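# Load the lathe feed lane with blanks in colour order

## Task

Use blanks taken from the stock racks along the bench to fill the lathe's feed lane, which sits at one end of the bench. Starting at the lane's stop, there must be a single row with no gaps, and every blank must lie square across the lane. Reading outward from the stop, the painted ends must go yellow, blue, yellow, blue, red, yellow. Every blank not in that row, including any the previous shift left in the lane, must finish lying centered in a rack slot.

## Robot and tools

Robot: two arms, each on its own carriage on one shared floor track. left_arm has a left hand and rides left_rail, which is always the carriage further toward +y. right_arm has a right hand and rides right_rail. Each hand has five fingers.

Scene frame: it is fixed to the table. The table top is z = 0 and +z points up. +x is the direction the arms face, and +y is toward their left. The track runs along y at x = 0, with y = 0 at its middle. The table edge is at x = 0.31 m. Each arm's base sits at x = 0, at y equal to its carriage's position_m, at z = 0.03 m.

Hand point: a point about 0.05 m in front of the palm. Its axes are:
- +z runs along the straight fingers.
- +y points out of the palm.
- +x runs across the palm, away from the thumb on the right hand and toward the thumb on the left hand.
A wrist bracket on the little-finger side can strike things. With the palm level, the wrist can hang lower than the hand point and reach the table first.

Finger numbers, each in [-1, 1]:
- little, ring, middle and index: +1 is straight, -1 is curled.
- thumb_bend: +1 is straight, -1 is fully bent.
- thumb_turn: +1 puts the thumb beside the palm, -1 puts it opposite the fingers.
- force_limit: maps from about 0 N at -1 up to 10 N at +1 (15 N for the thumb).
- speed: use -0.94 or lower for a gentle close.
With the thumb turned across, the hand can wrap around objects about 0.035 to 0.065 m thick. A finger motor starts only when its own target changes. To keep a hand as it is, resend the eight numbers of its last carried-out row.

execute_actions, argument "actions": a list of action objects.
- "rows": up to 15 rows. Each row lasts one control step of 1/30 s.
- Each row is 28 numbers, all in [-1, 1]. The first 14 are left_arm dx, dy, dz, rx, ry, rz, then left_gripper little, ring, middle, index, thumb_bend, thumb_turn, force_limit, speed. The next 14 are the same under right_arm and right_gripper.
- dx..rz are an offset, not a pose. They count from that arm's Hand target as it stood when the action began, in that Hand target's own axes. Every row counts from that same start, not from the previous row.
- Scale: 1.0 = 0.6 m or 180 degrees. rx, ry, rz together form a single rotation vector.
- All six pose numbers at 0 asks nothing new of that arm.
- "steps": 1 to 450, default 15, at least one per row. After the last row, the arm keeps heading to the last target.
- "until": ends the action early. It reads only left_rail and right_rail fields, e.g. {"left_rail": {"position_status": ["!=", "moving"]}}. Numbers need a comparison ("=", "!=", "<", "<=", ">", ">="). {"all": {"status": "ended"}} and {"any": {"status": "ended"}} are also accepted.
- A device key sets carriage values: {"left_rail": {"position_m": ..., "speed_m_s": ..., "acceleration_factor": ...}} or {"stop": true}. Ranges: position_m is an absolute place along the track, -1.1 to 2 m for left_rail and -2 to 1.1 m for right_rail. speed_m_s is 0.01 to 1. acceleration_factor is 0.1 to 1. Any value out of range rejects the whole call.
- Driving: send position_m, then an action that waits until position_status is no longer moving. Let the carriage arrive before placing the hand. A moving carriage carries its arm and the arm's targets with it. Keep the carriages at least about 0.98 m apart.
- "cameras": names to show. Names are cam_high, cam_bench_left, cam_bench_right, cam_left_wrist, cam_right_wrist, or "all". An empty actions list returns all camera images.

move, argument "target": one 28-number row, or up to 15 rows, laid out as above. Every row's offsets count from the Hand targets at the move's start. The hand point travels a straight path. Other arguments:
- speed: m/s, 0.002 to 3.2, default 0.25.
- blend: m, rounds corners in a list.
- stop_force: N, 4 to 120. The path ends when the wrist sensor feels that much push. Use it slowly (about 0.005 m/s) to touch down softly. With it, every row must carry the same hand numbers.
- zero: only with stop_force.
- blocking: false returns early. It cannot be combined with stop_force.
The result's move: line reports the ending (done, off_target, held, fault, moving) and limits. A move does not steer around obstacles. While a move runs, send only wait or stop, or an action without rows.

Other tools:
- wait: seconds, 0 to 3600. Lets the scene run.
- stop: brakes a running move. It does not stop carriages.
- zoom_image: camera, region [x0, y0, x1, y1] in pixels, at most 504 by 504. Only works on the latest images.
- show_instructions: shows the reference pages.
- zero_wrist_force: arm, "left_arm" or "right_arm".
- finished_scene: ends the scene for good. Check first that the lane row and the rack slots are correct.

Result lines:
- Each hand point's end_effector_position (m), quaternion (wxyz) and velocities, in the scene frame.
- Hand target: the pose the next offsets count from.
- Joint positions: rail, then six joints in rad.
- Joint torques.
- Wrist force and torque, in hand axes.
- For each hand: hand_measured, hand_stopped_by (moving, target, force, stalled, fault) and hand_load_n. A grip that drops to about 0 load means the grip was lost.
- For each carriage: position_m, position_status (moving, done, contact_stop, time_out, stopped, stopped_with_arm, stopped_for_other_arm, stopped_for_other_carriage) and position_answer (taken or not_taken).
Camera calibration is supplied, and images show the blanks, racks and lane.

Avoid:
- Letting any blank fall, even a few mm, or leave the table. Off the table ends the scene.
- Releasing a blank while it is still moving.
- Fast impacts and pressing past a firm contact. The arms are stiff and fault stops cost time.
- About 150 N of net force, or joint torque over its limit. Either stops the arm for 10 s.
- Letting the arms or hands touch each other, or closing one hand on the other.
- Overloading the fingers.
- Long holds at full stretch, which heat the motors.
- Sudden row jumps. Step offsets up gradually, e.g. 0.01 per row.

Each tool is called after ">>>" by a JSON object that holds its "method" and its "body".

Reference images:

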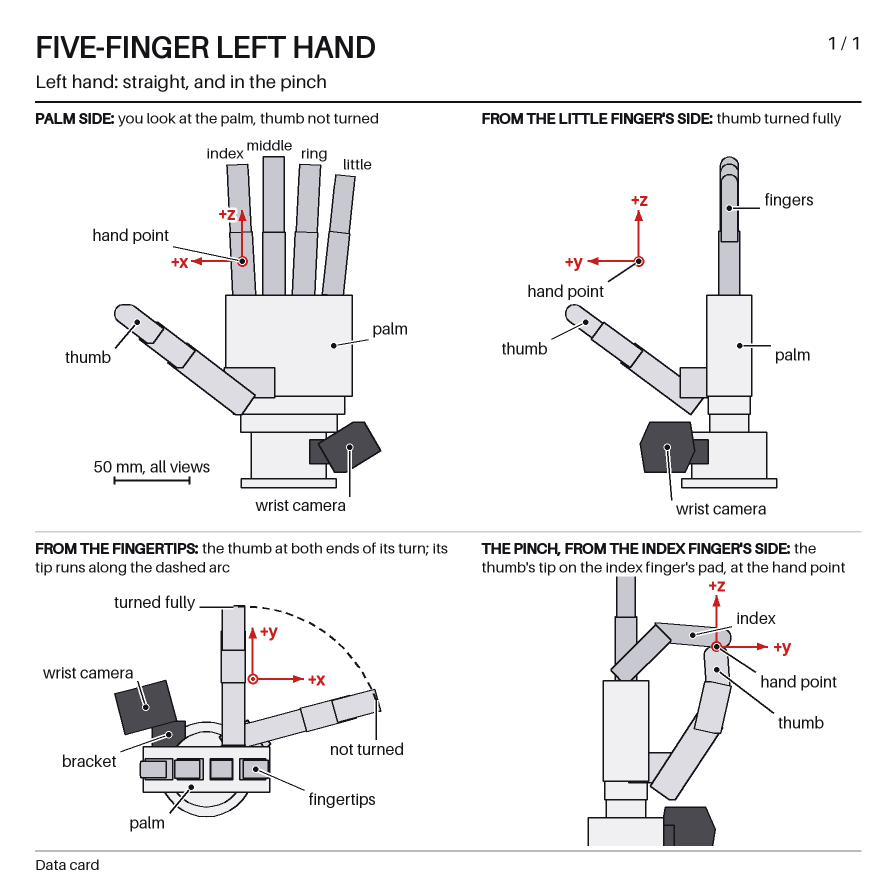

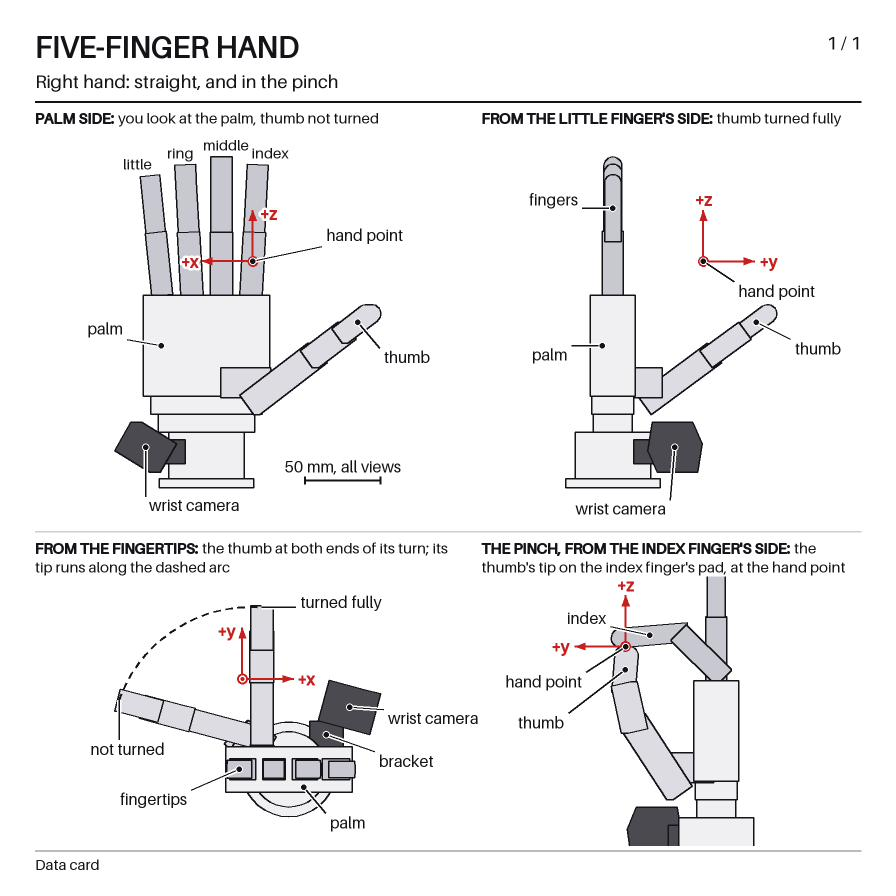

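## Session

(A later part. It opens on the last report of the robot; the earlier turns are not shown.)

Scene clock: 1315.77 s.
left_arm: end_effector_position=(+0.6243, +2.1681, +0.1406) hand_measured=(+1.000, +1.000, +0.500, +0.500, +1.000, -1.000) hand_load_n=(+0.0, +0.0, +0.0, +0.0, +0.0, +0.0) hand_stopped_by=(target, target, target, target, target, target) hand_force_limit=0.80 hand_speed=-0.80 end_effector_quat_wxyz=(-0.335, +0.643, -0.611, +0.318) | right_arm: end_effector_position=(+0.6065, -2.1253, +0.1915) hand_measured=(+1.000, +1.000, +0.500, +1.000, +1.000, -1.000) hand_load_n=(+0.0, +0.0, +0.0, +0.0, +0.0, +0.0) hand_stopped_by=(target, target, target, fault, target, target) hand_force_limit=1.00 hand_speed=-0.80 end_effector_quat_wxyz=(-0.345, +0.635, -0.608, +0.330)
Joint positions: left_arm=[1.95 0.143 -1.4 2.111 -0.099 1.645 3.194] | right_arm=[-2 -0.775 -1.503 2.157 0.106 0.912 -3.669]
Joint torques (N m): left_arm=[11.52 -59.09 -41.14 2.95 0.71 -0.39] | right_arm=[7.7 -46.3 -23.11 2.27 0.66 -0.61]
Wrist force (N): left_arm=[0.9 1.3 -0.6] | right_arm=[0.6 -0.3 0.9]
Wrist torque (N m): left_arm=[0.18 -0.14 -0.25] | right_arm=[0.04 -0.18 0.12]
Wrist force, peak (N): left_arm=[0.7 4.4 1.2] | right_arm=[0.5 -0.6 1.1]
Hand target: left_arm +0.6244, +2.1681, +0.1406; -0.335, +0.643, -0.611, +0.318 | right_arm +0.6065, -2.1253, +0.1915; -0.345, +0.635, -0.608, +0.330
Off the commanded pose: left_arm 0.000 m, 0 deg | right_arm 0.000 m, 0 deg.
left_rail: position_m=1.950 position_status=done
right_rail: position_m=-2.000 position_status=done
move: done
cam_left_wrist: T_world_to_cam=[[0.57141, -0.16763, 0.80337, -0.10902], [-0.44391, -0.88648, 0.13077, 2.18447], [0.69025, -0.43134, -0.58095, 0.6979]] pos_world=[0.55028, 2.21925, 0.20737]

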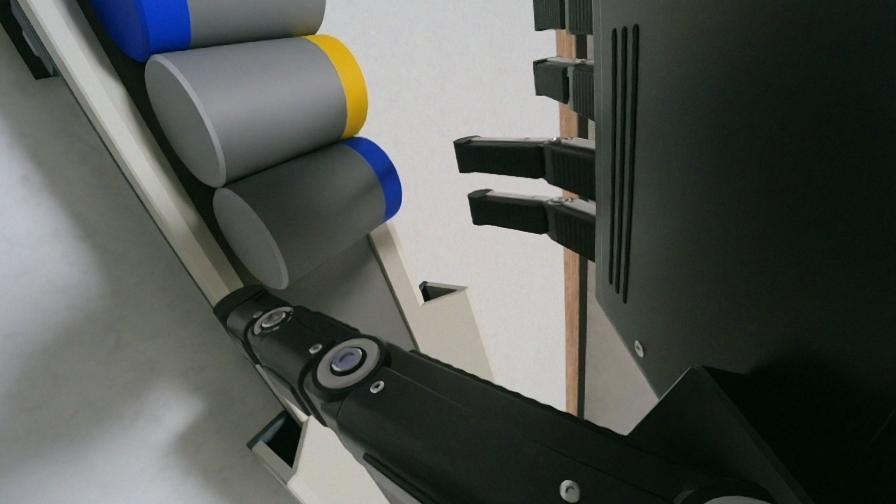

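>>> {"method": "move", "body": {"target": [-0.0333,-0.0688,-0.0705,0,0.0045,0.0032,1,1,0.5,0.5,1,-1,0.8,-0.8,0,0,0,0,0,0,1,1,0.5,1,1,-1,1,-0.8], "speed": 0.2}}

>>> {"method": "execute_actions", "body": {"actions": [{"left_rail":{"position_m":-0.98,"acceleration_factor":0.9},"steps":300,"until":{"left_rail":{"position_status":["!=","moving"]}}}], "cameras": ["cam_left_wrist"]}}

>>> {"method": "zoom_image", "body": {"camera": "cam_left_wrist", "region": [0, 50, 450, 450]}}

Scene clock: 1332.40 s.
left_arm: end_effector_position=(+0.6124, +2.1874, +0.1987) hand_measured=(+1.000, +1.000, +0.500, +0.500, +1.000, -1.000) hand_load_n=(+0.0, +0.0, -0.5, +0.5, +0.0, +0.0) hand_stopped_by=(target, target, target, target, target, target) hand_force_limit=0.80 hand_speed=-0.80 end_effector_quat_wxyz=(-0.332, +0.638, -0.616, +0.321) | right_arm: end_effector_position=(+0.6065, -2.1253, +0.1915) hand_measured=(+1.000, +1.000, +0.500, +1.000, +1.000, -1.000) hand_load_n=(+0.0, +0.0, +0.0, +0.0, +0.0, +0.0) hand_stopped_by=(target, target, target, fault, target, target) hand_force_limit=1.00 hand_speed=-0.80 end_effector_quat_wxyz=(-0.345, +0.635, -0.608, +0.330)
Joint positions: left_arm=[1.95 0.195 -1.463 2.059 0.021 1.701 3.234] | right_arm=[-2 -0.775 -1.503 2.157 0.106 0.912 -3.669]
Joint torques (N m): left_arm=[17.34 -61.1 -44.73 2.71 1.82 2.36] | right_arm=[7.1 -47.45 -22.96 2.52 0.83 -0.75]
Wrist force (N): left_arm=[1.0 0.9 -0.9] | right_arm=[0.6 -0.2 1.0]
Wrist torque (N m): left_arm=[0.13 -0.22 -0.17] | right_arm=[0.05 -0.16 0.12]
Wrist force, peak (N): left_arm=[1.5 2.5 0.1] | right_arm=[0.6 -0.3 1.1]
Hand target: left_arm +0.6124, +2.1874, +0.1987; -0.332, +0.638, -0.616, +0.321 | right_arm +0.6065, -2.1253, +0.1915; -0.345, +0.635, -0.608, +0.330
Off the commanded pose: left_arm 0.000 m, 0 deg | right_arm 0.000 m, 0 deg.
left_rail: position_m=1.950 position_status=done
right_rail: position_m=-2.000 position_status=done
move: done

Scene clock: 1336.43 s.
left_arm: end_effector_position=(+0.6124, -0.7426, +0.1987) hand_measured=(+1.000, +1.000, +0.500, +0.500, +1.000, -1.000) hand_load_n=(+0.0, +0.0, +0.0, +0.0, +0.0, +0.0) hand_stopped_by=(target, target, target, target, target, target) hand_force_limit=0.80 hand_speed=-0.80 end_effector_quat_wxyz=(-0.332, +0.638, -0.616, +0.321) | right_arm: end_effector_position=(+0.6065, -2.1253, +0.1915) hand_measured=(+1.000, +1.000, +0.500, +1.000, +1.000, -1.000) hand_load_n=(+0.0, +0.0, +0.0, +0.0, +0.0, +0.0) hand_stopped_by=(target, target, target, fault, target, target) hand_force_limit=1.00 hand_speed=-0.80 end_effector_quat_wxyz=(-0.345, +0.635, -0.608, +0.330)
Joint positions: left_arm=[-0.98 0.195 -1.463 2.059 0.021 1.701 3.234] | right_arm=[-2 -0.775 -1.503 2.157 0.106 0.912 -3.669]
Joint torques (N m): left_arm=[16.77 -43.91 -28.24 1 -0.46 2.41] | right_arm=[7.52 -45.76 -23.41 2.22 0.15 -0.5]
Wrist force (N): left_arm=[1.0 0.7 -0.9] | right_arm=[0.3 -0.3 0.8]
Wrist torque (N m): left_arm=[0.10 -0.22 -0.16] | right_arm=[0.05 -0.12 0.10]
Wrist force, peak (N): left_arm=[2.7 1.1 -1.3] | right_arm=[0.4 -0.2 1.2]
Hand target: left_arm +0.6124, -0.7425, +0.1987; -0.332, +0.638, -0.616, +0.321 | right_arm +0.6065, -2.1253, +0.1915; -0.345, +0.635, -0.608, +0.330
Off the commanded pose: left_arm 0.000 m, 0 deg | right_arm 0.000 m, 0 deg.
left_rail: position_m=-0.980 position_status=done
right_rail: position_m=-2.000 position_status=done
cam_left_wrist: T_world_to_cam=[[0.5684, -0.17767, 0.80334, -0.64248], [-0.45926, -0.87865, 0.13062, -0.39344], [0.68264, -0.44319, -0.58102, -0.51969]] pos_world=[0.53926, -0.69016, 0.26557]

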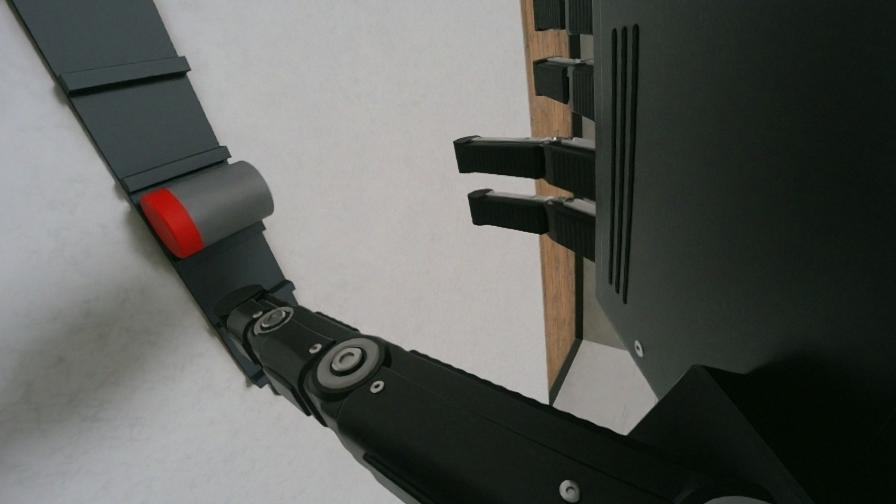

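Scaled by 1.120 from the camera's image (finer frame: 1280x720).

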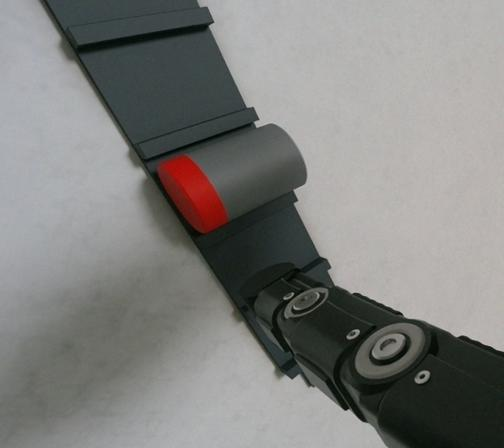

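>>> {"method": "move", "body": {"target": [[0.0028,0.1675,0.1095,0,0,0,1,1,0.5,0.5,1,-1,0.8,-0.8,0,0,0,0,0,0,1,1,0.5,1,1,-1,1,-0.8],[0.0028,0.2128,0.1413,0,0,0,1,1,0.5,0.5,1,-1,0.8,-0.8,0,0,0,0,0,0,1,1,0.5,1,1,-1,1,-0.8]], "speed": [0.15,0.04], "stop_force": 10}}

>>> {"method": "move", "body": {"target": [0,0,0,0,0,0,1,1,0.1,0.1,0.5,-1,-0.6,-0.94,0,0,0,0,0,0,1,1,0.5,1,1,-1,1,-0.8], "cameras": ["cam_left_wrist"]}}

>>> {"method": "zoom_image", "body": {"camera": "cam_left_wrist", "region": [150, 50, 600, 450]}}

Scene clock: 1351.50 s.
left_arm: end_effector_position=(+0.6086, -0.7444, +0.0455) hand_measured=(+1.000, +1.000, +0.500, +0.500, +1.000, -1.000) hand_load_n=(+0.0, +0.0, +0.0, -0.5, +0.0, +0.0) hand_stopped_by=(target, target, target, target, target, target) hand_force_limit=0.80 hand_speed=-0.80 end_effector_quat_wxyz=(-0.332, +0.638, -0.616, +0.321) | right_arm: end_effector_position=(+0.6065, -2.1253, +0.1915) hand_measured=(+1.000, +1.000, +0.500, +1.000, +1.000, -1.000) hand_load_n=(+0.0, +0.0, +0.0, +0.0, +0.0, +0.0) hand_stopped_by=(target, target, target, fault, target, target) hand_force_limit=1.00 hand_speed=-0.80 end_effector_quat_wxyz=(-0.345, +0.635, -0.608, +0.330)
Joint positions: left_arm=[-0.98 0.193 -1.269 2.175 -0.289 1.7 3.233] | right_arm=[-2 -0.775 -1.503 2.157 0.106 0.912 -3.669]
Joint torques (N m): left_arm=[-2.91 -41.02 -14.44 -1.2 0.61 -2.13] | right_arm=[7.6 -46.89 -22.83 1.59 0.26 0.01]
Wrist force (N): left_arm=[0.5 1.0 -1.1] | right_arm=[0.5 0.0 0.8]
Wrist torque (N m): left_arm=[0.09 -0.11 0.03] | right_arm=[0.09 -0.14 0.12]
Wrist force, peak (N): left_arm=[1.3 1.3 -1.3] | right_arm=[0.6 -0.8 0.9]
Hand target: left_arm +0.6086, -0.7443, +0.0455; -0.332, +0.638, -0.616, +0.321 | right_arm +0.6065, -2.1253, +0.1915; -0.345, +0.635, -0.608, +0.330
Off the commanded pose: left_arm 0.000 m, 0 deg | right_arm 0.000 m, 0 deg.
left_rail: position_m=-0.980 position_status=done
right_rail: position_m=-2.000 position_status=done
move: done

Scene clock: 1355.60 s.
left_arm: end_effector_position=(+0.6086, -0.7443, +0.0455) hand_measured=(+1.000, +1.000, +0.280, +0.270, +0.662, -1.000) hand_load_n=(+0.0, +0.0, +0.0, +2.0, +3.0, +0.5) hand_stopped_by=(target, target, force, force, force, target) hand_force_limit=-0.60 hand_speed=-0.94 end_effector_quat_wxyz=(-0.332, +0.638, -0.616, +0.321) | right_arm: end_effector_position=(+0.6065, -2.1253, +0.1915) hand_measured=(+1.000, +1.000, +0.500, +1.000, +1.000, -1.000) hand_load_n=(+0.0, +0.0, +0.0, +0.0, +0.0, +0.0) hand_stopped_by=(target, target, target, fault, target, target) hand_force_limit=1.00 hand_speed=-0.80 end_effector_quat_wxyz=(-0.345, +0.635, -0.608, +0.330)
Joint positions: left_arm=[-0.98 0.193 -1.269 2.175 -0.289 1.7 3.233] | right_arm=[-2 -0.775 -1.503 2.157 0.106 0.912 -3.669]
Joint torques (N m): left_arm=[15.75 -43.5 -15.73 2.48 1.22 -0.51] | right_arm=[7.67 -46.63 -22.39 1.8 0.56 0.47]
Wrist force (N): left_arm=[0.9 1.3 -1.6] | right_arm=[0.2 -0.4 1.1]
Wrist torque (N m): left_arm=[0.20 -0.12 0.00] | right_arm=[0.02 -0.11 0.09]
Wrist force, peak (N): left_arm=[1.5 1.5 -1.9] | right_arm=[0.9 -0.2 1.0]
Hand target: left_arm +0.6086, -0.7443, +0.0455; -0.332, +0.638, -0.616, +0.321 | right_arm +0.6065, -2.1253, +0.1915; -0.345, +0.635, -0.608, +0.330
Off the commanded pose: left_arm 0.000 m, 0 deg | right_arm 0.000 m, 0 deg.
left_rail: position_m=-0.980 position_status=done
right_rail: position_m=-2.000 position_status=done
move: done
cam_left_wrist: T_world_to_cam=[[0.56843, -0.1776, 0.80333, -0.51745], [-0.45922, -0.87866, 0.13068, -0.37678], [0.68264, -0.44319, -0.58102, -0.60697]] pos_world=[0.53546, -0.69196, 0.11227]

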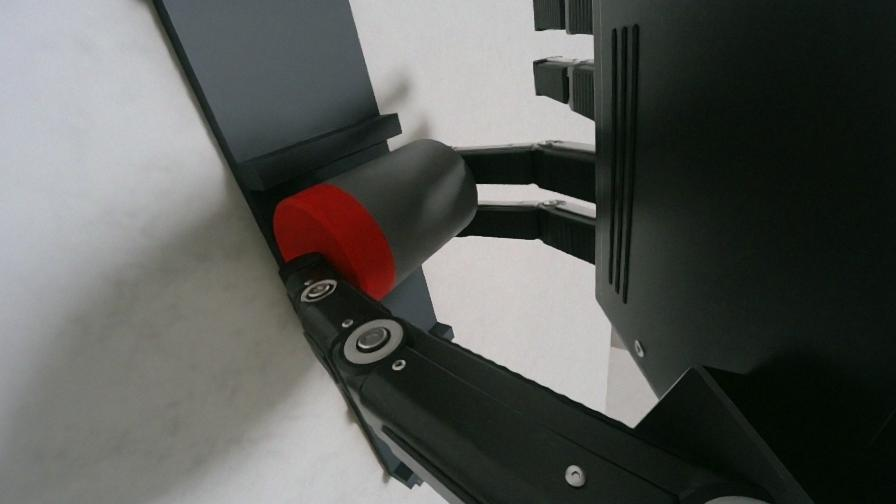

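Scaled by 1.120 from the camera's image (finer frame: 1280x720).

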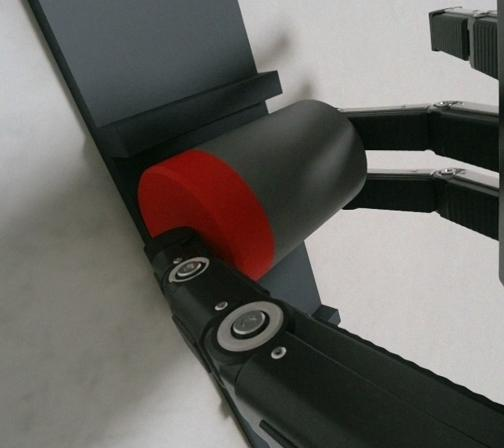

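>>> {"method": "move", "body": {"target": [[0,0,0,0,0,0,1,1,-0.1,-0.1,0.3,-1,0.8,-0.94,0,0,0,0,0,0,1,1,0.5,1,1,-1,1,-0.8],[0,-0.0683,-0.0478,0,0,0,1,1,-0.1,-0.1,0.3,-1,0.8,-0.94,0,0,0,0,0,0,1,1,0.5,1,1,-1,1,-0.8],[0.0987,-0.2235,-0.13,0,-0.0068,-0.0048,1,1,-0.1,-0.1,0.3,-1,0.8,-0.94,0,0,0,0,0,0,1,1,0.5,1,1,-1,1,-0.8]], "speed": [0.05,0.04,0.15], "blend": [0,0.02,0]}}

>>> {"method": "execute_actions", "body": {"actions": [{"left_rail":{"position_m":1.95,"acceleration_factor":0.6},"steps":300,"until":{"left_rail":{"position_status":["!=","moving"]}}}]}}

>>> {"method": "move", "body": {"target": [0,0.1092,0.0765,0,0,0,1,1,-0.1,-0.1,0.3,-1,0.8,-0.94,0,0,0,0,0,0,1,1,0.5,1,1,-1,1,-0.8], "speed": 0.1, "cameras": ["cam_left_wrist"]}}

>>> {"method": "zoom_image", "body": {"camera": "cam_left_wrist", "region": [100, 0, 550, 450]}}

Scene clock: 1370.27 s.
left_arm: end_effector_position=(+0.6237, -0.8031, +0.2000) hand_measured=(+1.000, +1.000, +0.244, +0.228, +0.642, -1.000) hand_load_n=(+0.0, +0.0, +5.5, +7.5, +15.0, +0.5) hand_stopped_by=(target, target, force, force, force, target) hand_force_limit=0.80 hand_speed=-0.94 end_effector_quat_wxyz=(-0.336, +0.646, -0.608, +0.316) | right_arm: end_effector_position=(+0.6065, -2.1253, +0.1915) hand_measured=(+1.000, +1.000, +0.500, +1.000, +1.000, -1.000) hand_load_n=(+0.0, +0.0, -0.5, +0.0, +0.0, +0.0) hand_stopped_by=(target, target, target, fault, target, target) hand_force_limit=1.00 hand_speed=-0.80 end_effector_quat_wxyz=(-0.345, +0.635, -0.608, +0.330)
Joint positions: left_arm=[-0.98 0.05 -1.5 2.097 0.014 1.562 3.136] | right_arm=[-2 -0.775 -1.503 2.157 0.106 0.912 -3.669]
Joint torques (N m): left_arm=[-14.14 -57.11 -46.57 2.42 -1.71 -2.65] | right_arm=[8.63 -51.76 -23.41 1.41 0.69 0.88]
Wrist force (N): left_arm=[1.2 6.3 2.3] | right_arm=[0.4 -0.2 1.2]
Wrist torque (N m): left_arm=[0.23 -0.24 0.03] | right_arm=[0.04 -0.15 0.11]
Wrist force, peak (N): left_arm=[0.7 6.9 2.1] | right_arm=[0.7 -0.5 1.1]
Hand target: left_arm +0.6237, -0.8031, +0.2001; -0.336, +0.646, -0.608, +0.316 | right_arm +0.6065, -2.1253, +0.1915; -0.345, +0.635, -0.608, +0.330
Off the commanded pose: left_arm 0.000 m, 0 deg | right_arm 0.000 m, 0 deg.
left_rail: position_m=-0.980 position_status=done
right_rail: position_m=-2.000 position_status=done
move: done

Scene clock: 1374.67 s.
left_arm: end_effector_position=(+0.6237, +2.1268, +0.2001) hand_measured=(+1.000, +1.000, +0.244, +0.228, +0.642, -1.000) hand_load_n=(+0.0, +0.0, +5.5, +7.5, +15.5, +0.0) hand_stopped_by=(target, target, force, force, force, target) hand_force_limit=0.80 hand_speed=-0.94 end_effector_quat_wxyz=(-0.336, +0.646, -0.608, +0.316) end_effector_velocity=(+0.000, +0.001, +0.001) end_effector_angular_velocity=(-0.001, +0.000, +0.002) | right_arm: end_effector_position=(+0.6065, -2.1253, +0.1915) hand_measured=(+1.000, +1.000, +0.500, +1.000, +1.000, -1.000) hand_load_n=(-0.5, +0.0, +0.0, +0.0, +0.0, +0.0) hand_stopped_by=(target, target, target, fault, target, target) hand_force_limit=1.00 hand_speed=-0.80 end_effector_quat_wxyz=(-0.345, +0.635, -0.608, +0.330)
Joint positions: left_arm=[1.95 0.05 -1.5 2.097 0.014 1.562 3.136] | right_arm=[-2 -0.775 -1.503 2.157 0.106 0.912 -3.669]
Joint velocities: left_arm=[0.001 0.001 -0.001 0 0.001 0 -0.001] | right_arm=[within noise]
Joint torques (N m): left_arm=[12.07 -60.96 -39.15 1.24 0.87 -2.01] | right_arm=[6.28 -47.05 -21.85 1.67 0.67 0.54]
Wrist force (N): left_arm=[0.8 6.2 2.6] | right_arm=[0.5 -0.3 0.7]
Wrist torque (N m): left_arm=[0.20 -0.16 0.00] | right_arm=[0.05 -0.15 0.11]
Wrist force, peak (N): left_arm=[3.5 6.6 2.1] | right_arm=[0.8 -0.5 1.2]
Hand target: left_arm +0.6237, +2.1268, +0.2001; -0.336, +0.646, -0.608, +0.316 | right_arm +0.6065, -2.1253, +0.1915; -0.345, +0.635, -0.608, +0.330
Off the commanded pose: left_arm 0.000 m, 0 deg | right_arm 0.000 m, 0 deg.
left_rail: position_m=1.950 position_status=done
right_rail: position_m=-2.000 position_status=done

Scene clock: 1375.97 s.
left_arm: end_effector_position=(+0.6237, +2.1269, +0.1201) hand_measured=(+1.000, +1.000, +0.244, +0.228, +0.642, -1.000) hand_load_n=(+0.0, +0.0, +5.5, +7.5, +15.0, +0.5) hand_stopped_by=(target, target, force, force, force, target) hand_force_limit=0.80 hand_speed=-0.94 end_effector_quat_wxyz=(-0.336, +0.646, -0.608, +0.316) | right_arm: end_effector_position=(+0.6065, -2.1253, +0.1915) hand_measured=(+1.000, +1.000, +0.500, +1.000, +1.000, -1.000) hand_load_n=(+0.0, +0.0, +0.0, +0.0, +0.0, +0.0) hand_stopped_by=(target, target, target, fault, target, target) hand_force_limit=1.00 hand_speed=-0.80 end_effector_quat_wxyz=(-0.345, +0.635, -0.608, +0.330)
Joint positions: left_arm=[1.95 0.05 -1.404 2.164 -0.15 1.562 3.135] | right_arm=[-2 -0.775 -1.503 2.157 0.106 0.912 -3.669]
Joint torques (N m): left_arm=[0.42 -41.2 -21.84 -2.02 0.9 -0.57] | right_arm=[6.64 -45.94 -22.97 1.35 1.11 0.75]
Wrist force (N): left_arm=[1.3 6.1 2.3] | right_arm=[0.3 -0.3 1.1]
Wrist torque (N m): left_arm=[0.11 -0.20 0.01] | right_arm=[0.03 -0.13 0.10]
Wrist force, peak (N): left_arm=[0.8 7.3 3.1] | right_arm=[0.5 0.0 1.2]
Hand target: left_arm +0.6237, +2.1269, +0.1201; -0.336, +0.646, -0.608, +0.316 | right_arm +0.6065, -2.1253, +0.1915; -0.345, +0.635, -0.608, +0.330
Off the commanded pose: left_arm 0.000 m, 0 deg | right_arm 0.000 m, 0 deg.
left_rail: position_m=1.950 position_status=done
right_rail: position_m=-2.000 position_status=done
move: done
cam_left_wrist: T_world_to_cam=[[0.57284, -0.16256, 0.80338, -0.11086], [-0.43606, -0.89036, 0.13077, 2.15367], [0.69405, -0.42524, -0.58093, 0.65334]] pos_world=[0.54919, 2.17735, 0.18697]

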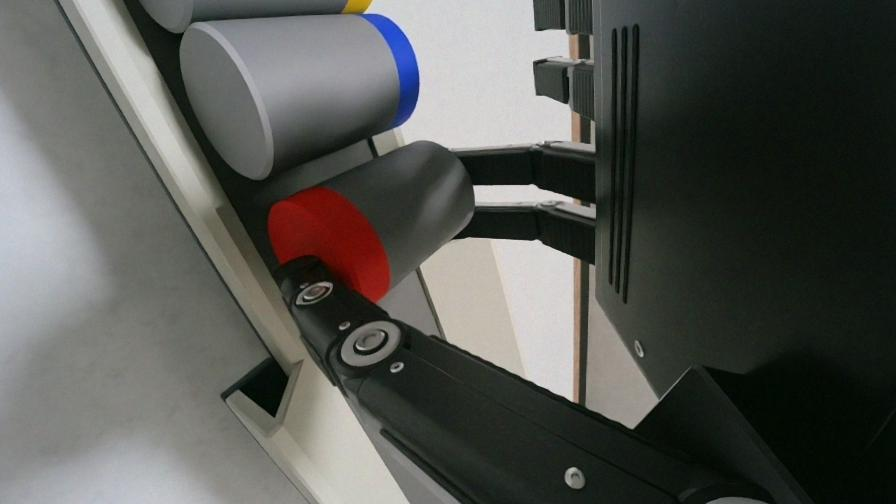

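Scaled by 1.120 from the camera's image (finer frame: 1280x720).

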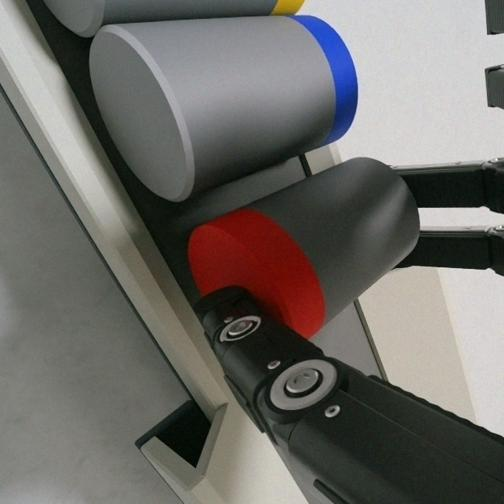

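>>> {"method": "move", "body": {"target": [0,0.0273,0.0191,0,0,0,1,1,-0.1,-0.1,0.3,-1,0.8,-0.94,0,0,0,0,0,0,1,1,0.5,1,1,-1,1,-0.8], "speed": 0.006, "stop_force": 4, "cameras": ["cam_left_wrist"]}}

>>> {"method": "zoom_image", "body": {"camera": "cam_left_wrist", "region": [100, 0, 550, 450]}}

Scene clock: 1381.90 s.
left_arm: end_effector_position=(+0.6237, +2.1269, +0.1099) hand_measured=(+1.000, +1.000, +0.244, +0.228, +0.642, -1.000) hand_load_n=(+0.0, +0.0, +6.5, +8.0, +14.5, +0.0) hand_stopped_by=(target, target, force, force, force, target) hand_force_limit=0.80 hand_speed=-0.94 end_effector_quat_wxyz=(-0.336, +0.646, -0.608, +0.316) | right_arm: end_effector_position=(+0.6065, -2.1253, +0.1915) hand_measured=(+1.000, +1.000, +0.500, +1.000, +1.000, -1.000) hand_load_n=(+0.0, +0.0, +0.0, -0.5, +0.0, +0.0) hand_stopped_by=(target, target, target, fault, target, target) hand_force_limit=1.00 hand_speed=-0.80 end_effector_quat_wxyz=(-0.345, +0.635, -0.608, +0.330)
Joint positions: left_arm=[1.95 0.05 -1.39 2.172 -0.171 1.562 3.136] | right_arm=[-2 -0.775 -1.503 2.157 0.106 0.912 -3.669]
Joint torques (N m): left_arm=[16.44 -62.55 -39.21 2.59 1.81 0.53] | right_arm=[6.48 -47.15 -23.81 0.71 0.79 0.94]
Wrist force (N): left_arm=[0.6 2.2 0.1] | right_arm=[0.4 -0.3 1.0]
Wrist torque (N m): left_arm=[0.08 -0.13 0.01] | right_arm=[0.04 -0.13 0.11]
Wrist force, peak (N): left_arm=[0.6 6.6 2.3] | right_arm=[0.6 -0.6 1.1]
Hand target: left_arm +0.6237, +2.1269, +0.1099; -0.336, +0.646, -0.608, +0.316 (not the last commanded pose) | right_arm +0.6065, -2.1253, +0.1915; -0.345, +0.635, -0.608, +0.330
Off the commanded pose: left_arm 0.010 m, 0 deg | right_arm 0.000 m, 0 deg.
left_rail: position_m=1.950 position_status=done
right_rail: position_m=-2.000 position_status=done
move: contact (left_arm)
cam_left_wrist: T_world_to_cam=[[0.57289, -0.16261, 0.80334, -0.10249], [-0.43606, -0.89037, 0.13075, 2.15503], [0.694, -0.42521, -0.58099, 0.64734]] pos_world=[0.54919, 2.17735, 0.17667]

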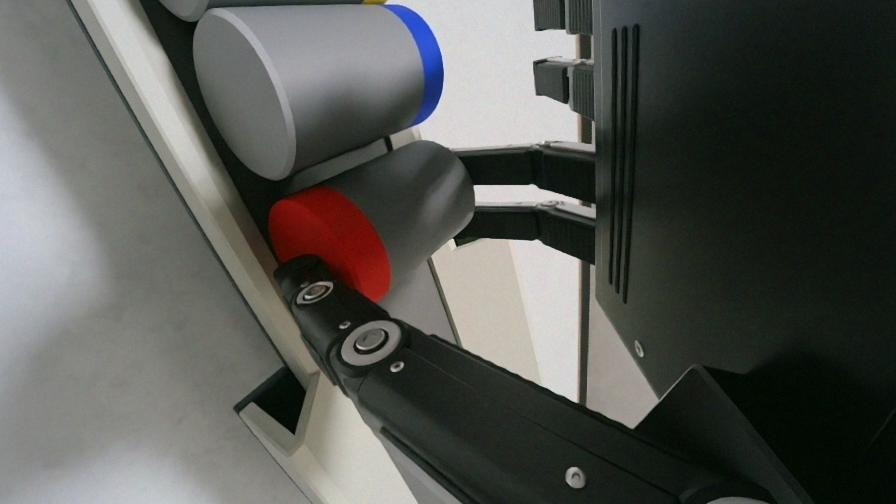

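Scaled by 1.120 from the camera's image (finer frame: 1280x720).

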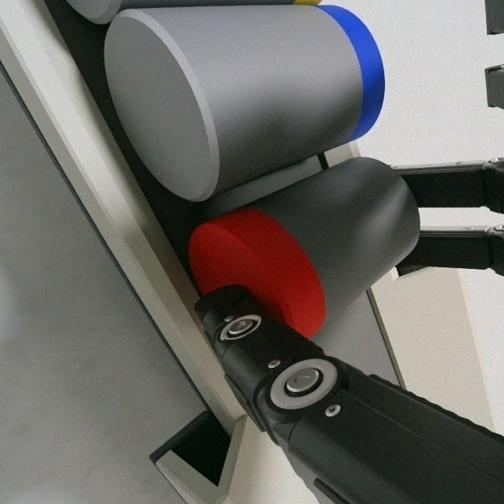

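>>> {"method": "move", "body": {"target": [[0,0,0,0,0,0,1,1,0.5,0.5,1,-1,0.8,-0.8,0,0,0,0,0,0,1,1,0.5,1,1,-1,1,-0.8],[0,-0.0796,-0.0558,0,0,0,1,1,0.5,0.5,1,-1,0.8,-0.8,0,0,0,0,0,0,1,1,0.5,1,1,-1,1,-0.8]], "speed": [0.005,0.08], "cameras": ["cam_left_wrist","cam_bench_left"]}}

Scene clock: 1404.03 s.
left_arm: end_effector_position=(+0.6237, +2.1269, +0.1681) hand_measured=(+1.000, +1.000, +0.500, +0.500, +1.000, -1.000) hand_load_n=(-0.5, +0.0, +0.0, +0.0, +0.0, +0.0) hand_stopped_by=(target, target, target, target, target, target) hand_force_limit=0.80 hand_speed=-0.80 end_effector_quat_wxyz=(-0.336, +0.646, -0.608, +0.316) | right_arm: end_effector_position=(+0.6065, -2.1253, +0.1915) hand_measured=(+1.000, +1.000, +0.500, +1.000, +1.000, -1.000) hand_load_n=(+0.0, +0.0, +0.0, +0.0, +0.0, +0.5) hand_stopped_by=(target, target, target, fault, target, target) hand_force_limit=1.00 hand_speed=-0.80 end_effector_quat_wxyz=(-0.345, +0.635, -0.608, +0.330)
Joint positions: left_arm=[1.95 0.05 -1.465 2.126 -0.051 1.562 3.136] | right_arm=[-2 -0.775 -1.503 2.157 0.106 0.912 -3.669]
Joint torques (N m): left_arm=[7.05 -54.54 -42.93 3.48 -0.58 0.37] | right_arm=[8.26 -48.69 -23.69 1.76 0.65 1.27]
Wrist force (N): left_arm=[0.3 1.5 -0.9] | right_arm=[0.6 -0.2 1.2]
Wrist torque (N m): left_arm=[0.24 -0.10 0.00] | right_arm=[0.04 -0.18 0.12]
Wrist force, peak (N): left_arm=[0.5 4.3 0.2] | right_arm=[0.7 -0.4 1.2]
Hand target: left_arm +0.6237, +2.1269, +0.1682; -0.336, +0.646, -0.608, +0.316 | right_arm +0.6065, -2.1253, +0.1915; -0.345, +0.635, -0.608, +0.330
Off the commanded pose: left_arm 0.000 m, 0 deg | right_arm 0.000 m, 0 deg.
left_rail: position_m=1.950 position_status=done
right_rail: position_m=-2.000 position_status=done
move: done
cam_left_wrist: T_world_to_cam=[[0.57283, -0.16258, 0.80339, -0.14929], [-0.43607, -0.89036, 0.13076, 2.1475], [0.69405, -0.42524, -0.58093, 0.68121]] pos_world=[0.54919, 2.17745, 0.23487]
Images, in order (width x height): cam_bench_left 896x504, cam_left_wrist 896x504.

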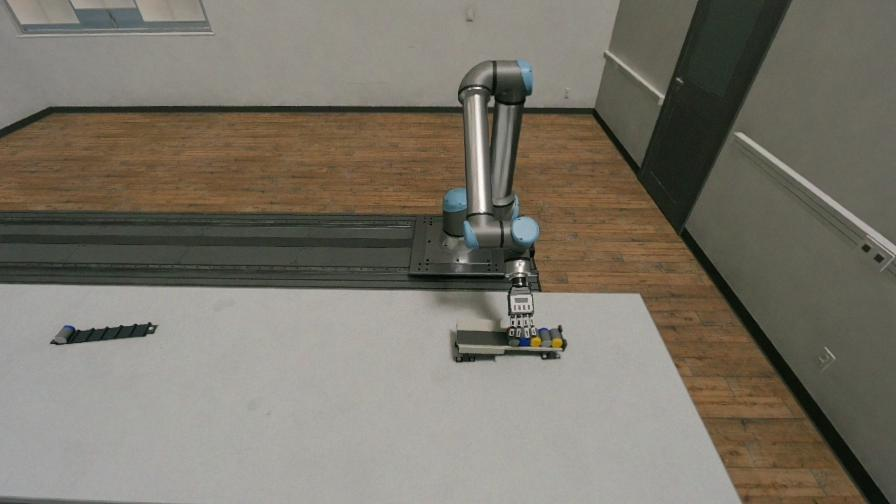

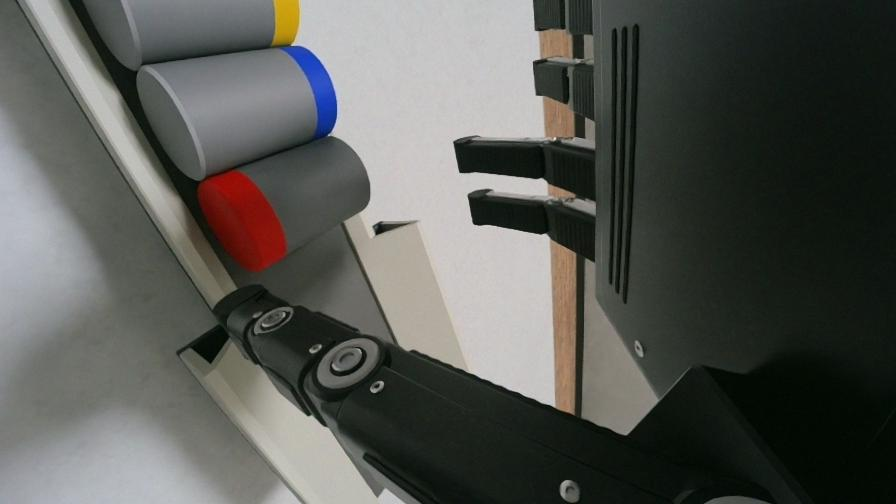

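>>> {"method": "zoom_image", "body": {"camera": "cam_left_wrist", "region": [60, 0, 460, 300]}}

>>> {"method": "zoom_image", "body": {"camera": "cam_bench_left", "region": [430, 280, 600, 380]}}

Scaled by 1.260 from the camera's image (finer frame: 1280x720).

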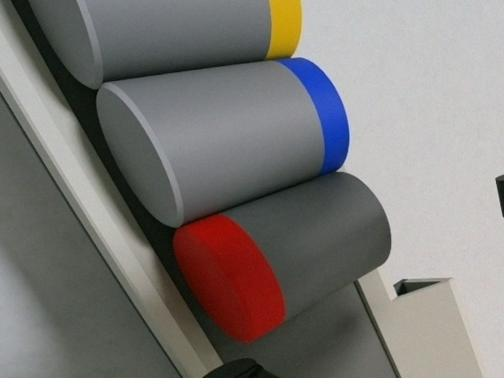

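Scaled by 2.965 from the camera's image (finer frame: 1280x720).

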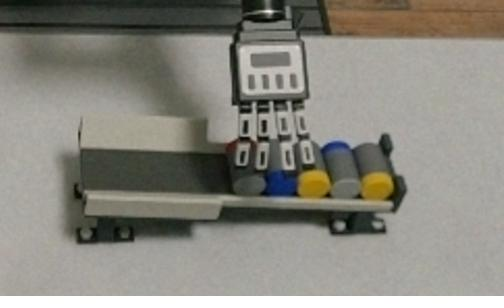

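>>> {"method": "move", "body": {"target": [-0.0022,-0.02298,-0.06016,0,0.0091,0.00637,1,1,0.5,0.5,1,-1,0.8,-0.8,0,0,0,0,0,0,1,1,0.5,1,1,-1,1,-0.8], "speed": 0.15}}

>>> {"method": "execute_actions", "body": {"actions": [{"left_rail":{"position_m":-0.76,"acceleration_factor":0.9},"steps":270,"until":{"left_rail":{"position_status":["!=","moving"]}}},{"steps":10}], "cameras": ["cam_left_wrist","cam_bench_right"]}}

Scene clock: 1417.80 s.
left_arm: end_effector_position=(+0.6020, +2.1269, +0.2001) hand_measured=(+1.000, +1.000, +0.500, +0.500, +1.000, -1.000) hand_load_n=(-0.5, +0.0, +0.0, +0.0, +0.0, +0.0) hand_stopped_by=(target, target, target, target, target, target) hand_force_limit=0.80 hand_speed=-0.80 end_effector_quat_wxyz=(-0.331, +0.635, -0.619, +0.322) | right_arm: end_effector_position=(+0.6065, -2.1253, +0.1915) hand_measured=(+1.000, +1.000, +0.500, +1.000, +1.000, -1.000) hand_load_n=(+0.0, +0.0, +0.0, +0.0, +0.0, +0.0) hand_stopped_by=(target, target, target, fault, target, target) hand_force_limit=1.00 hand_speed=-0.80 end_effector_quat_wxyz=(-0.345, +0.635, -0.608, +0.330)
Joint positions: left_arm=[1.95 0.068 -1.528 2.126 0.013 1.605 3.166] | right_arm=[-2 -0.775 -1.503 2.157 0.106 0.912 -3.669]
Joint torques (N m): left_arm=[17.55 -54.59 -42.76 2.92 2.2 1.94] | right_arm=[5.37 -44.52 -23.34 1.67 0.55 1.67]
Wrist force (N): left_arm=[0.9 1.1 -1.0] | right_arm=[0.4 -0.4 0.8]
Wrist torque (N m): left_arm=[0.09 -0.15 -0.15] | right_arm=[0.04 -0.14 0.11]
Wrist force, peak (N): left_arm=[1.0 1.1 -1.8] | right_arm=[0.7 -0.3 1.2]
Hand target: left_arm +0.6020, +2.1269, +0.2002; -0.331, +0.635, -0.619, +0.322 | right_arm +0.6065, -2.1253, +0.1915; -0.345, +0.635, -0.608, +0.330
Off the commanded pose: left_arm 0.000 m, 0 deg | right_arm 0.000 m, 0 deg.
left_rail: position_m=1.950 position_status=done
right_rail: position_m=-2.000 position_status=done
move: done

Scene clock: 1421.93 s.
left_arm: end_effector_position=(+0.6020, -0.5831, +0.2002) hand_measured=(+1.000, +1.000, +0.500, +0.500, +1.000, -1.000) hand_load_n=(+0.0, +0.0, +0.0, +0.0, -0.5, +0.0) hand_stopped_by=(target, target, target, target, target, target) hand_force_limit=0.80 hand_speed=-0.80 end_effector_quat_wxyz=(-0.331, +0.635, -0.619, +0.322) | right_arm: end_effector_position=(+0.6065, -2.1253, +0.1915) hand_measured=(+1.000, +1.000, +0.500, +1.000, +1.000, -1.000) hand_load_n=(+0.0, +0.0, +0.0, +0.0, +0.0, +0.0) hand_stopped_by=(target, target, target, fault, target, target) hand_force_limit=1.00 hand_speed=-0.80 end_effector_quat_wxyz=(-0.345, +0.635, -0.608, +0.330)
Joint positions: left_arm=[-0.76 0.068 -1.528 2.126 0.013 1.605 3.166] | right_arm=[-2 -0.775 -1.503 2.157 0.106 0.912 -3.669]
Joint torques (N m): left_arm=[19.33 -49.08 -33.26 1.36 -0.51 2.01] | right_arm=[4.9 -48.8 -22.18 1.53 0.29 1.46]
Wrist force (N): left_arm=[0.6 1.6 -1.3] | right_arm=[0.6 -0.2 1.1]
Wrist torque (N m): left_arm=[0.19 -0.12 -0.18] | right_arm=[0.04 -0.17 0.12]
Wrist force, peak (N): left_arm=[2.7 1.5 -0.9] | right_arm=[0.7 -0.2 1.3]
Hand target: left_arm +0.6020, -0.5831, +0.2002; -0.331, +0.635, -0.619, +0.322 | right_arm +0.6065, -2.1253, +0.1915; -0.345, +0.635, -0.608, +0.330
Off the commanded pose: left_arm 0.000 m, 0 deg | right_arm 0.000 m, 0 deg.
left_rail: position_m=-0.760 position_status=done
right_rail: position_m=-2.000 position_status=done
cam_left_wrist: T_world_to_cam=[[0.56682, -0.18251, 0.80337, -0.61126], [-0.46691, -0.87459, 0.13074, -0.25134], [0.67876, -0.44921, -0.58095, -0.44231]] pos_world=[0.52934, -0.53007, 0.26697]
Images, in order (width x height): cam_bench_right 896x504, cam_left_wrist 896x504.

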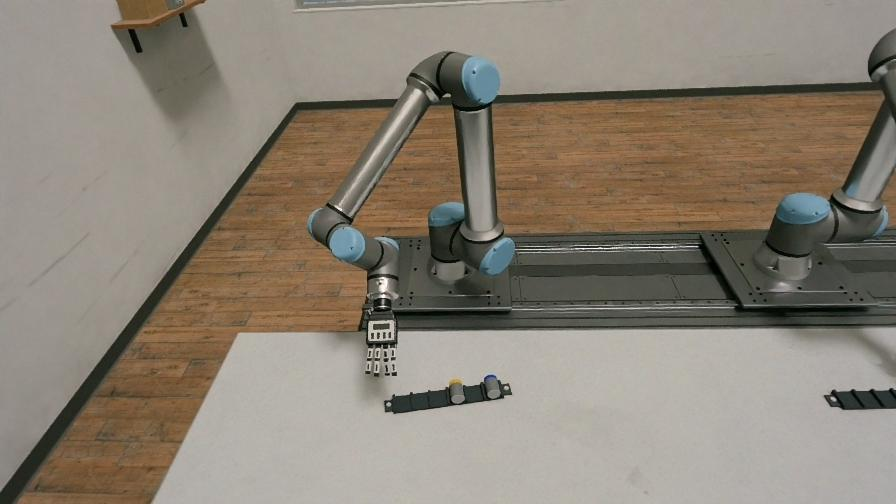

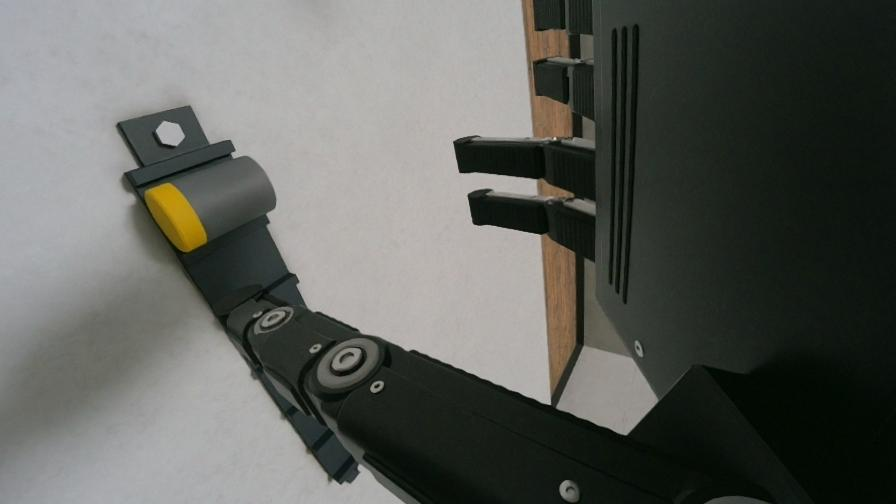

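>>> {"method": "move", "body": {"target": [[-0.0018,0.1638,0.1147,0,0,0,1,1,0.5,0.5,1,-1,0.8,-0.8,0,0,0,0,0,0,1,1,0.5,1,1,-1,1,-0.8],[-0.0018,0.2048,0.1434,0,0,0,1,1,0.5,0.5,1,-1,0.8,-0.8,0,0,0,0,0,0,1,1,0.5,1,1,-1,1,-0.8]], "speed": [0.15,0.04], "stop_force": 10, "blend": [0.005,0]}}

>>> {"method": "execute_actions", "body": {"actions": [{"rows":[[0,0,0,0,0,0,1,1,0.1,0.1,0.5,-1,-0.6,-0.94,0,0,0,0,0,0,1,1,0.5,1,1,-1,1,-0.8]],"steps":240}], "cameras": ["cam_left_wrist"]}}

Scene clock: 1432.63 s.
left_arm: end_effector_position=(+0.6020, -0.5820, +0.0502) hand_measured=(+1.000, +1.000, +0.500, +0.500, +1.000, -1.000) hand_load_n=(+0.0, +0.0, +0.0, +0.0, +0.0, +0.0) hand_stopped_by=(target, target, target, target, target, target) hand_force_limit=0.80 hand_speed=-0.80 end_effector_quat_wxyz=(-0.331, +0.635, -0.619, +0.322) | right_arm: end_effector_position=(+0.6065, -2.1253, +0.1915) hand_measured=(+1.000, +1.000, +0.500, +1.000, +1.000, -1.000) hand_load_n=(+0.0, -0.5, +0.0, -0.5, +0.0, +0.0) hand_stopped_by=(target, target, target, fault, target, target) hand_force_limit=1.00 hand_speed=-0.80 end_effector_quat_wxyz=(-0.345, +0.635, -0.608, +0.330)
Joint positions: left_arm=[-0.76 0.07 -1.321 2.238 -0.305 1.607 3.167] | right_arm=[-2 -0.775 -1.503 2.157 0.106 0.912 -3.669]
Joint torques (N m): left_arm=[16.64 -39.34 -13.78 -0.98 2.07 2.31] | right_arm=[6.31 -46.28 -22.56 1.09 0.76 1.88]
Wrist force (N): left_arm=[0.7 1.1 -0.6] | right_arm=[0.8 0.0 0.7]
Wrist torque (N m): left_arm=[0.13 -0.17 -0.21] | right_arm=[0.09 -0.21 0.14]
Wrist force, peak (N): left_arm=[0.9 1.6 -1.5] | right_arm=[0.6 -0.2 1.4]
Hand target: left_arm +0.6020, -0.5820, +0.0502; -0.331, +0.635, -0.619, +0.322 | right_arm +0.6065, -2.1253, +0.1915; -0.345, +0.635, -0.608, +0.330
Off the commanded pose: left_arm 0.000 m, 0 deg | right_arm 0.000 m, 0 deg.
left_rail: position_m=-0.760 position_status=done
right_rail: position_m=-2.000 position_status=done
move: done

Scene clock: 1440.83 s.
left_arm: end_effector_position=(+0.6020, -0.5820, +0.0502) hand_measured=(+1.000, +1.000, +0.270, +0.258, +0.676, -1.000) hand_load_n=(+0.0, +0.0, +0.5, +2.0, +3.5, +0.0) hand_stopped_by=(target, target, force, force, force, target) hand_force_limit=-0.60 hand_speed=-0.94 end_effector_quat_wxyz=(-0.331, +0.635, -0.619, +0.322) | right_arm: end_effector_position=(+0.6065, -2.1253, +0.1915) hand_measured=(+1.000, +1.000, +0.500, +1.000, +1.000, -1.000) hand_load_n=(+0.0, +0.0, +0.0, +0.0, +0.0, +0.0) hand_stopped_by=(target, target, target, fault, target, target) hand_force_limit=1.00 hand_speed=-0.80 end_effector_quat_wxyz=(-0.345, +0.635, -0.608, +0.330)
Joint positions: left_arm=[-0.76 0.07 -1.321 2.238 -0.305 1.607 3.167] | right_arm=[-2 -0.775 -1.503 2.157 0.106 0.912 -3.669]
Joint torques (N m): left_arm=[18 -38.25 -15.53 1.31 0.06 1.7] | right_arm=[5.62 -46.66 -23.21 1.23 0.26 2.24]
Wrist force (N): left_arm=[1.1 1.0 -0.4] | right_arm=[0.5 -0.2 0.9]
Wrist torque (N m): left_arm=[0.17 -0.15 -0.22] | right_arm=[0.06 -0.15 0.12]
Wrist force, peak (N): left_arm=[1.2 -1.0 1.7] | right_arm=[0.5 -0.5 1.3]
Hand target: left_arm +0.6020, -0.5820, +0.0502; -0.331, +0.635, -0.619, +0.322 | right_arm +0.6065, -2.1253, +0.1915; -0.345, +0.635, -0.608, +0.330
Off the commanded pose: left_arm 0.000 m, 0 deg | right_arm 0.000 m, 0 deg.
left_rail: position_m=-0.760 position_status=done
right_rail: position_m=-2.000 position_status=done
cam_left_wrist: T_world_to_cam=[[0.56685, -0.18246, 0.80336, -0.49049], [-0.46688, -0.8746, 0.13078, -0.23084], [0.67876, -0.44921, -0.58095, -0.52889]] pos_world=[0.52924, -0.52897, 0.11697]

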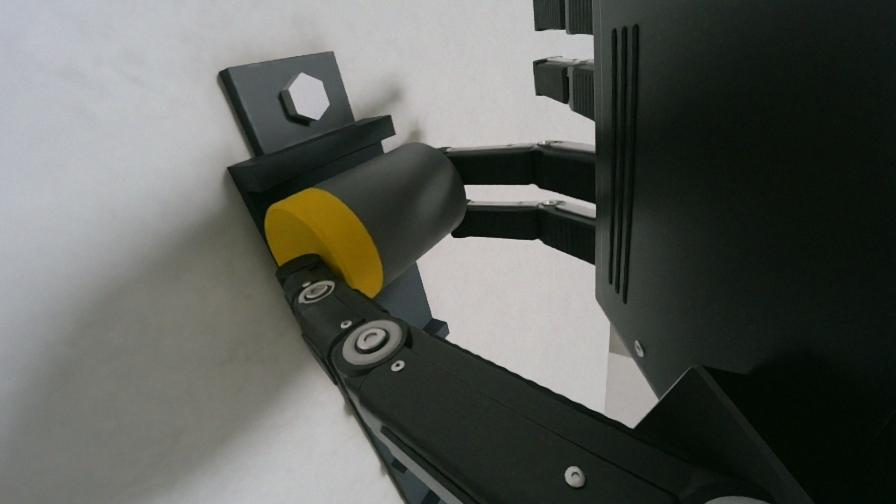

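>>> {"method": "execute_actions", "body": {"actions": [{"rows":[[0,0,0,0,0,0,1,1,-0.1,-0.1,0.3,-1,0.8,-0.94,0,0,0,0,0,0,1,1,0.5,1,1,-1,1,-0.8]],"steps":60}]}}

>>> {"method": "move", "body": {"target": [[0,-0.0683,-0.0478,0,0,0,1,1,-0.1,-0.1,0.3,-1,0.8,-0.94,0,0,0,0,0,0,1,1,0.5,1,1,-1,1,-0.8],[0.0011,-0.2287,-0.10928,0,-0.0091,-0.00637,1,1,-0.1,-0.1,0.3,-1,0.8,-0.94,0,0,0,0,0,0,1,1,0.5,1,1,-1,1,-0.8]], "speed": [0.05,0.12], "blend": [0.02,0], "cameras": ["cam_left_wrist"]}}

Scene clock: 1454.40 s.
left_arm: end_effector_position=(+0.6020, -0.5820, +0.0502) hand_measured=(+1.000, +1.000, +0.234, +0.222, +0.650, -1.000) hand_load_n=(+0.0, +0.0, +9.0, +9.0, +13.0, +0.0) hand_stopped_by=(target, target, force, force, force, target) hand_force_limit=0.80 hand_speed=-0.94 end_effector_quat_wxyz=(-0.331, +0.635, -0.619, +0.322) | right_arm: end_effector_position=(+0.6065, -2.1253, +0.1915) hand_measured=(+1.000, +1.000, +0.500, +1.000, +1.000, -1.000) hand_load_n=(+0.0, -0.5, +0.0, +0.0, +0.0, +0.0) hand_stopped_by=(target, target, target, fault, target, target) hand_force_limit=1.00 hand_speed=-0.80 end_effector_quat_wxyz=(-0.345, +0.635, -0.608, +0.330)
Joint positions: left_arm=[-0.76 0.07 -1.321 2.238 -0.305 1.607 3.167] | right_arm=[-2 -0.775 -1.503 2.157 0.106 0.912 -3.669]
Joint torques (N m): left_arm=[17.74 -39.05 -16.38 5.07 0.2 1.37] | right_arm=[4.8 -46.24 -23.49 1.28 0.67 2.21]
Wrist force (N): left_arm=[1.4 -3.8 1.6] | right_arm=[0.5 -0.4 0.8]
Wrist torque (N m): left_arm=[0.13 -0.21 -0.13] | right_arm=[0.03 -0.15 0.11]
Wrist force, peak (N): left_arm=[1.2 -6.8 2.5] | right_arm=[0.7 -0.4 1.1]
Hand target: left_arm +0.6020, -0.5820, +0.0502; -0.331, +0.635, -0.619, +0.322 | right_arm +0.6065, -2.1253, +0.1915; -0.345, +0.635, -0.608, +0.330
Off the commanded pose: left_arm 0.000 m, 0 deg | right_arm 0.000 m, 0 deg.
left_rail: position_m=-0.760 position_status=done
right_rail: position_m=-2.000 position_status=done

Scene clock: 1456.73 s.
left_arm: end_effector_position=(+0.6270, -0.5820, +0.2001) hand_measured=(+1.000, +1.000, +0.234, +0.222, +0.650, -1.000) hand_load_n=(+0.0, +0.0, +6.5, +7.0, +15.5, +0.5) hand_stopped_by=(target, target, force, force, force, target) hand_force_limit=0.80 hand_speed=-0.94 end_effector_quat_wxyz=(-0.336, +0.646, -0.608, +0.316) | right_arm: end_effector_position=(+0.6065, -2.1253, +0.1915) hand_measured=(+1.000, +1.000, +0.500, +1.000, +1.000, -1.000) hand_load_n=(+0.0, +0.0, +0.0, +0.0, +0.0, +0.0) hand_stopped_by=(target, target, target, fault, target, target) hand_force_limit=1.00 hand_speed=-0.80 end_effector_quat_wxyz=(-0.345, +0.635, -0.608, +0.330)
Joint positions: left_arm=[-0.76 0.052 -1.495 2.091 0.015 1.564 3.137] | right_arm=[-2 -0.775 -1.503 2.157 0.106 0.912 -3.669]
Joint torques (N m): left_arm=[-10.16 -60.48 -46.71 2.26 -1.62 -2.44] | right_arm=[0.94 -47.91 -23.18 1.38 0.04 2.67]
Wrist force (N): left_arm=[0.7 6.1 2.3] | right_arm=[0.5 -0.3 0.9]
Wrist torque (N m): left_arm=[0.21 -0.18 0.00] | right_arm=[0.04 -0.15 0.11]
Wrist force, peak (N): left_arm=[1.1 7.4 2.8] | right_arm=[0.5 -0.4 1.2]
Hand target: left_arm +0.6270, -0.5820, +0.2002; -0.336, +0.646, -0.608, +0.316 | right_arm +0.6065, -2.1253, +0.1915; -0.345, +0.635, -0.608, +0.330
Off the commanded pose: left_arm 0.000 m, 0 deg | right_arm 0.000 m, 0 deg.
left_rail: position_m=-0.760 position_status=done
right_rail: position_m=-2.000 position_status=done
move: done
cam_left_wrist: T_world_to_cam=[[0.57283, -0.16258, 0.80339, -0.6173], [-0.43607, -0.89036, 0.13076, -0.26724], [0.69405, -0.42524, -0.58093, -0.45446]] pos_world=[0.55249, -0.53155, 0.26687]

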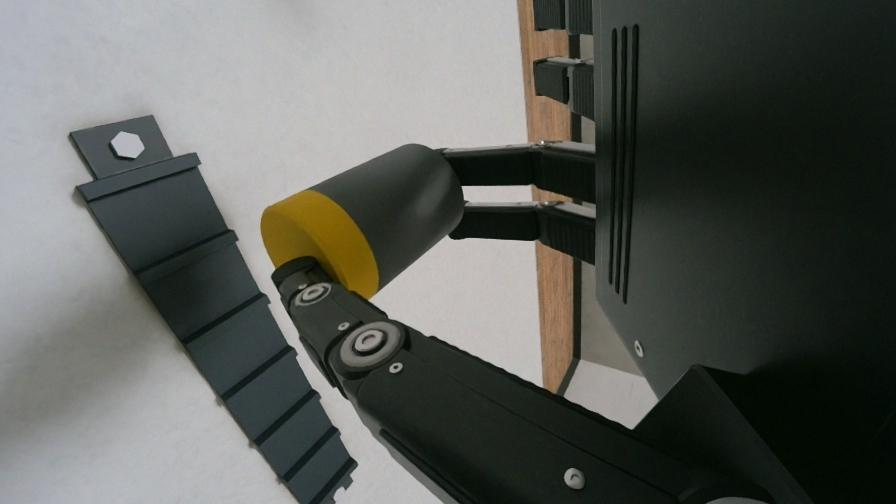

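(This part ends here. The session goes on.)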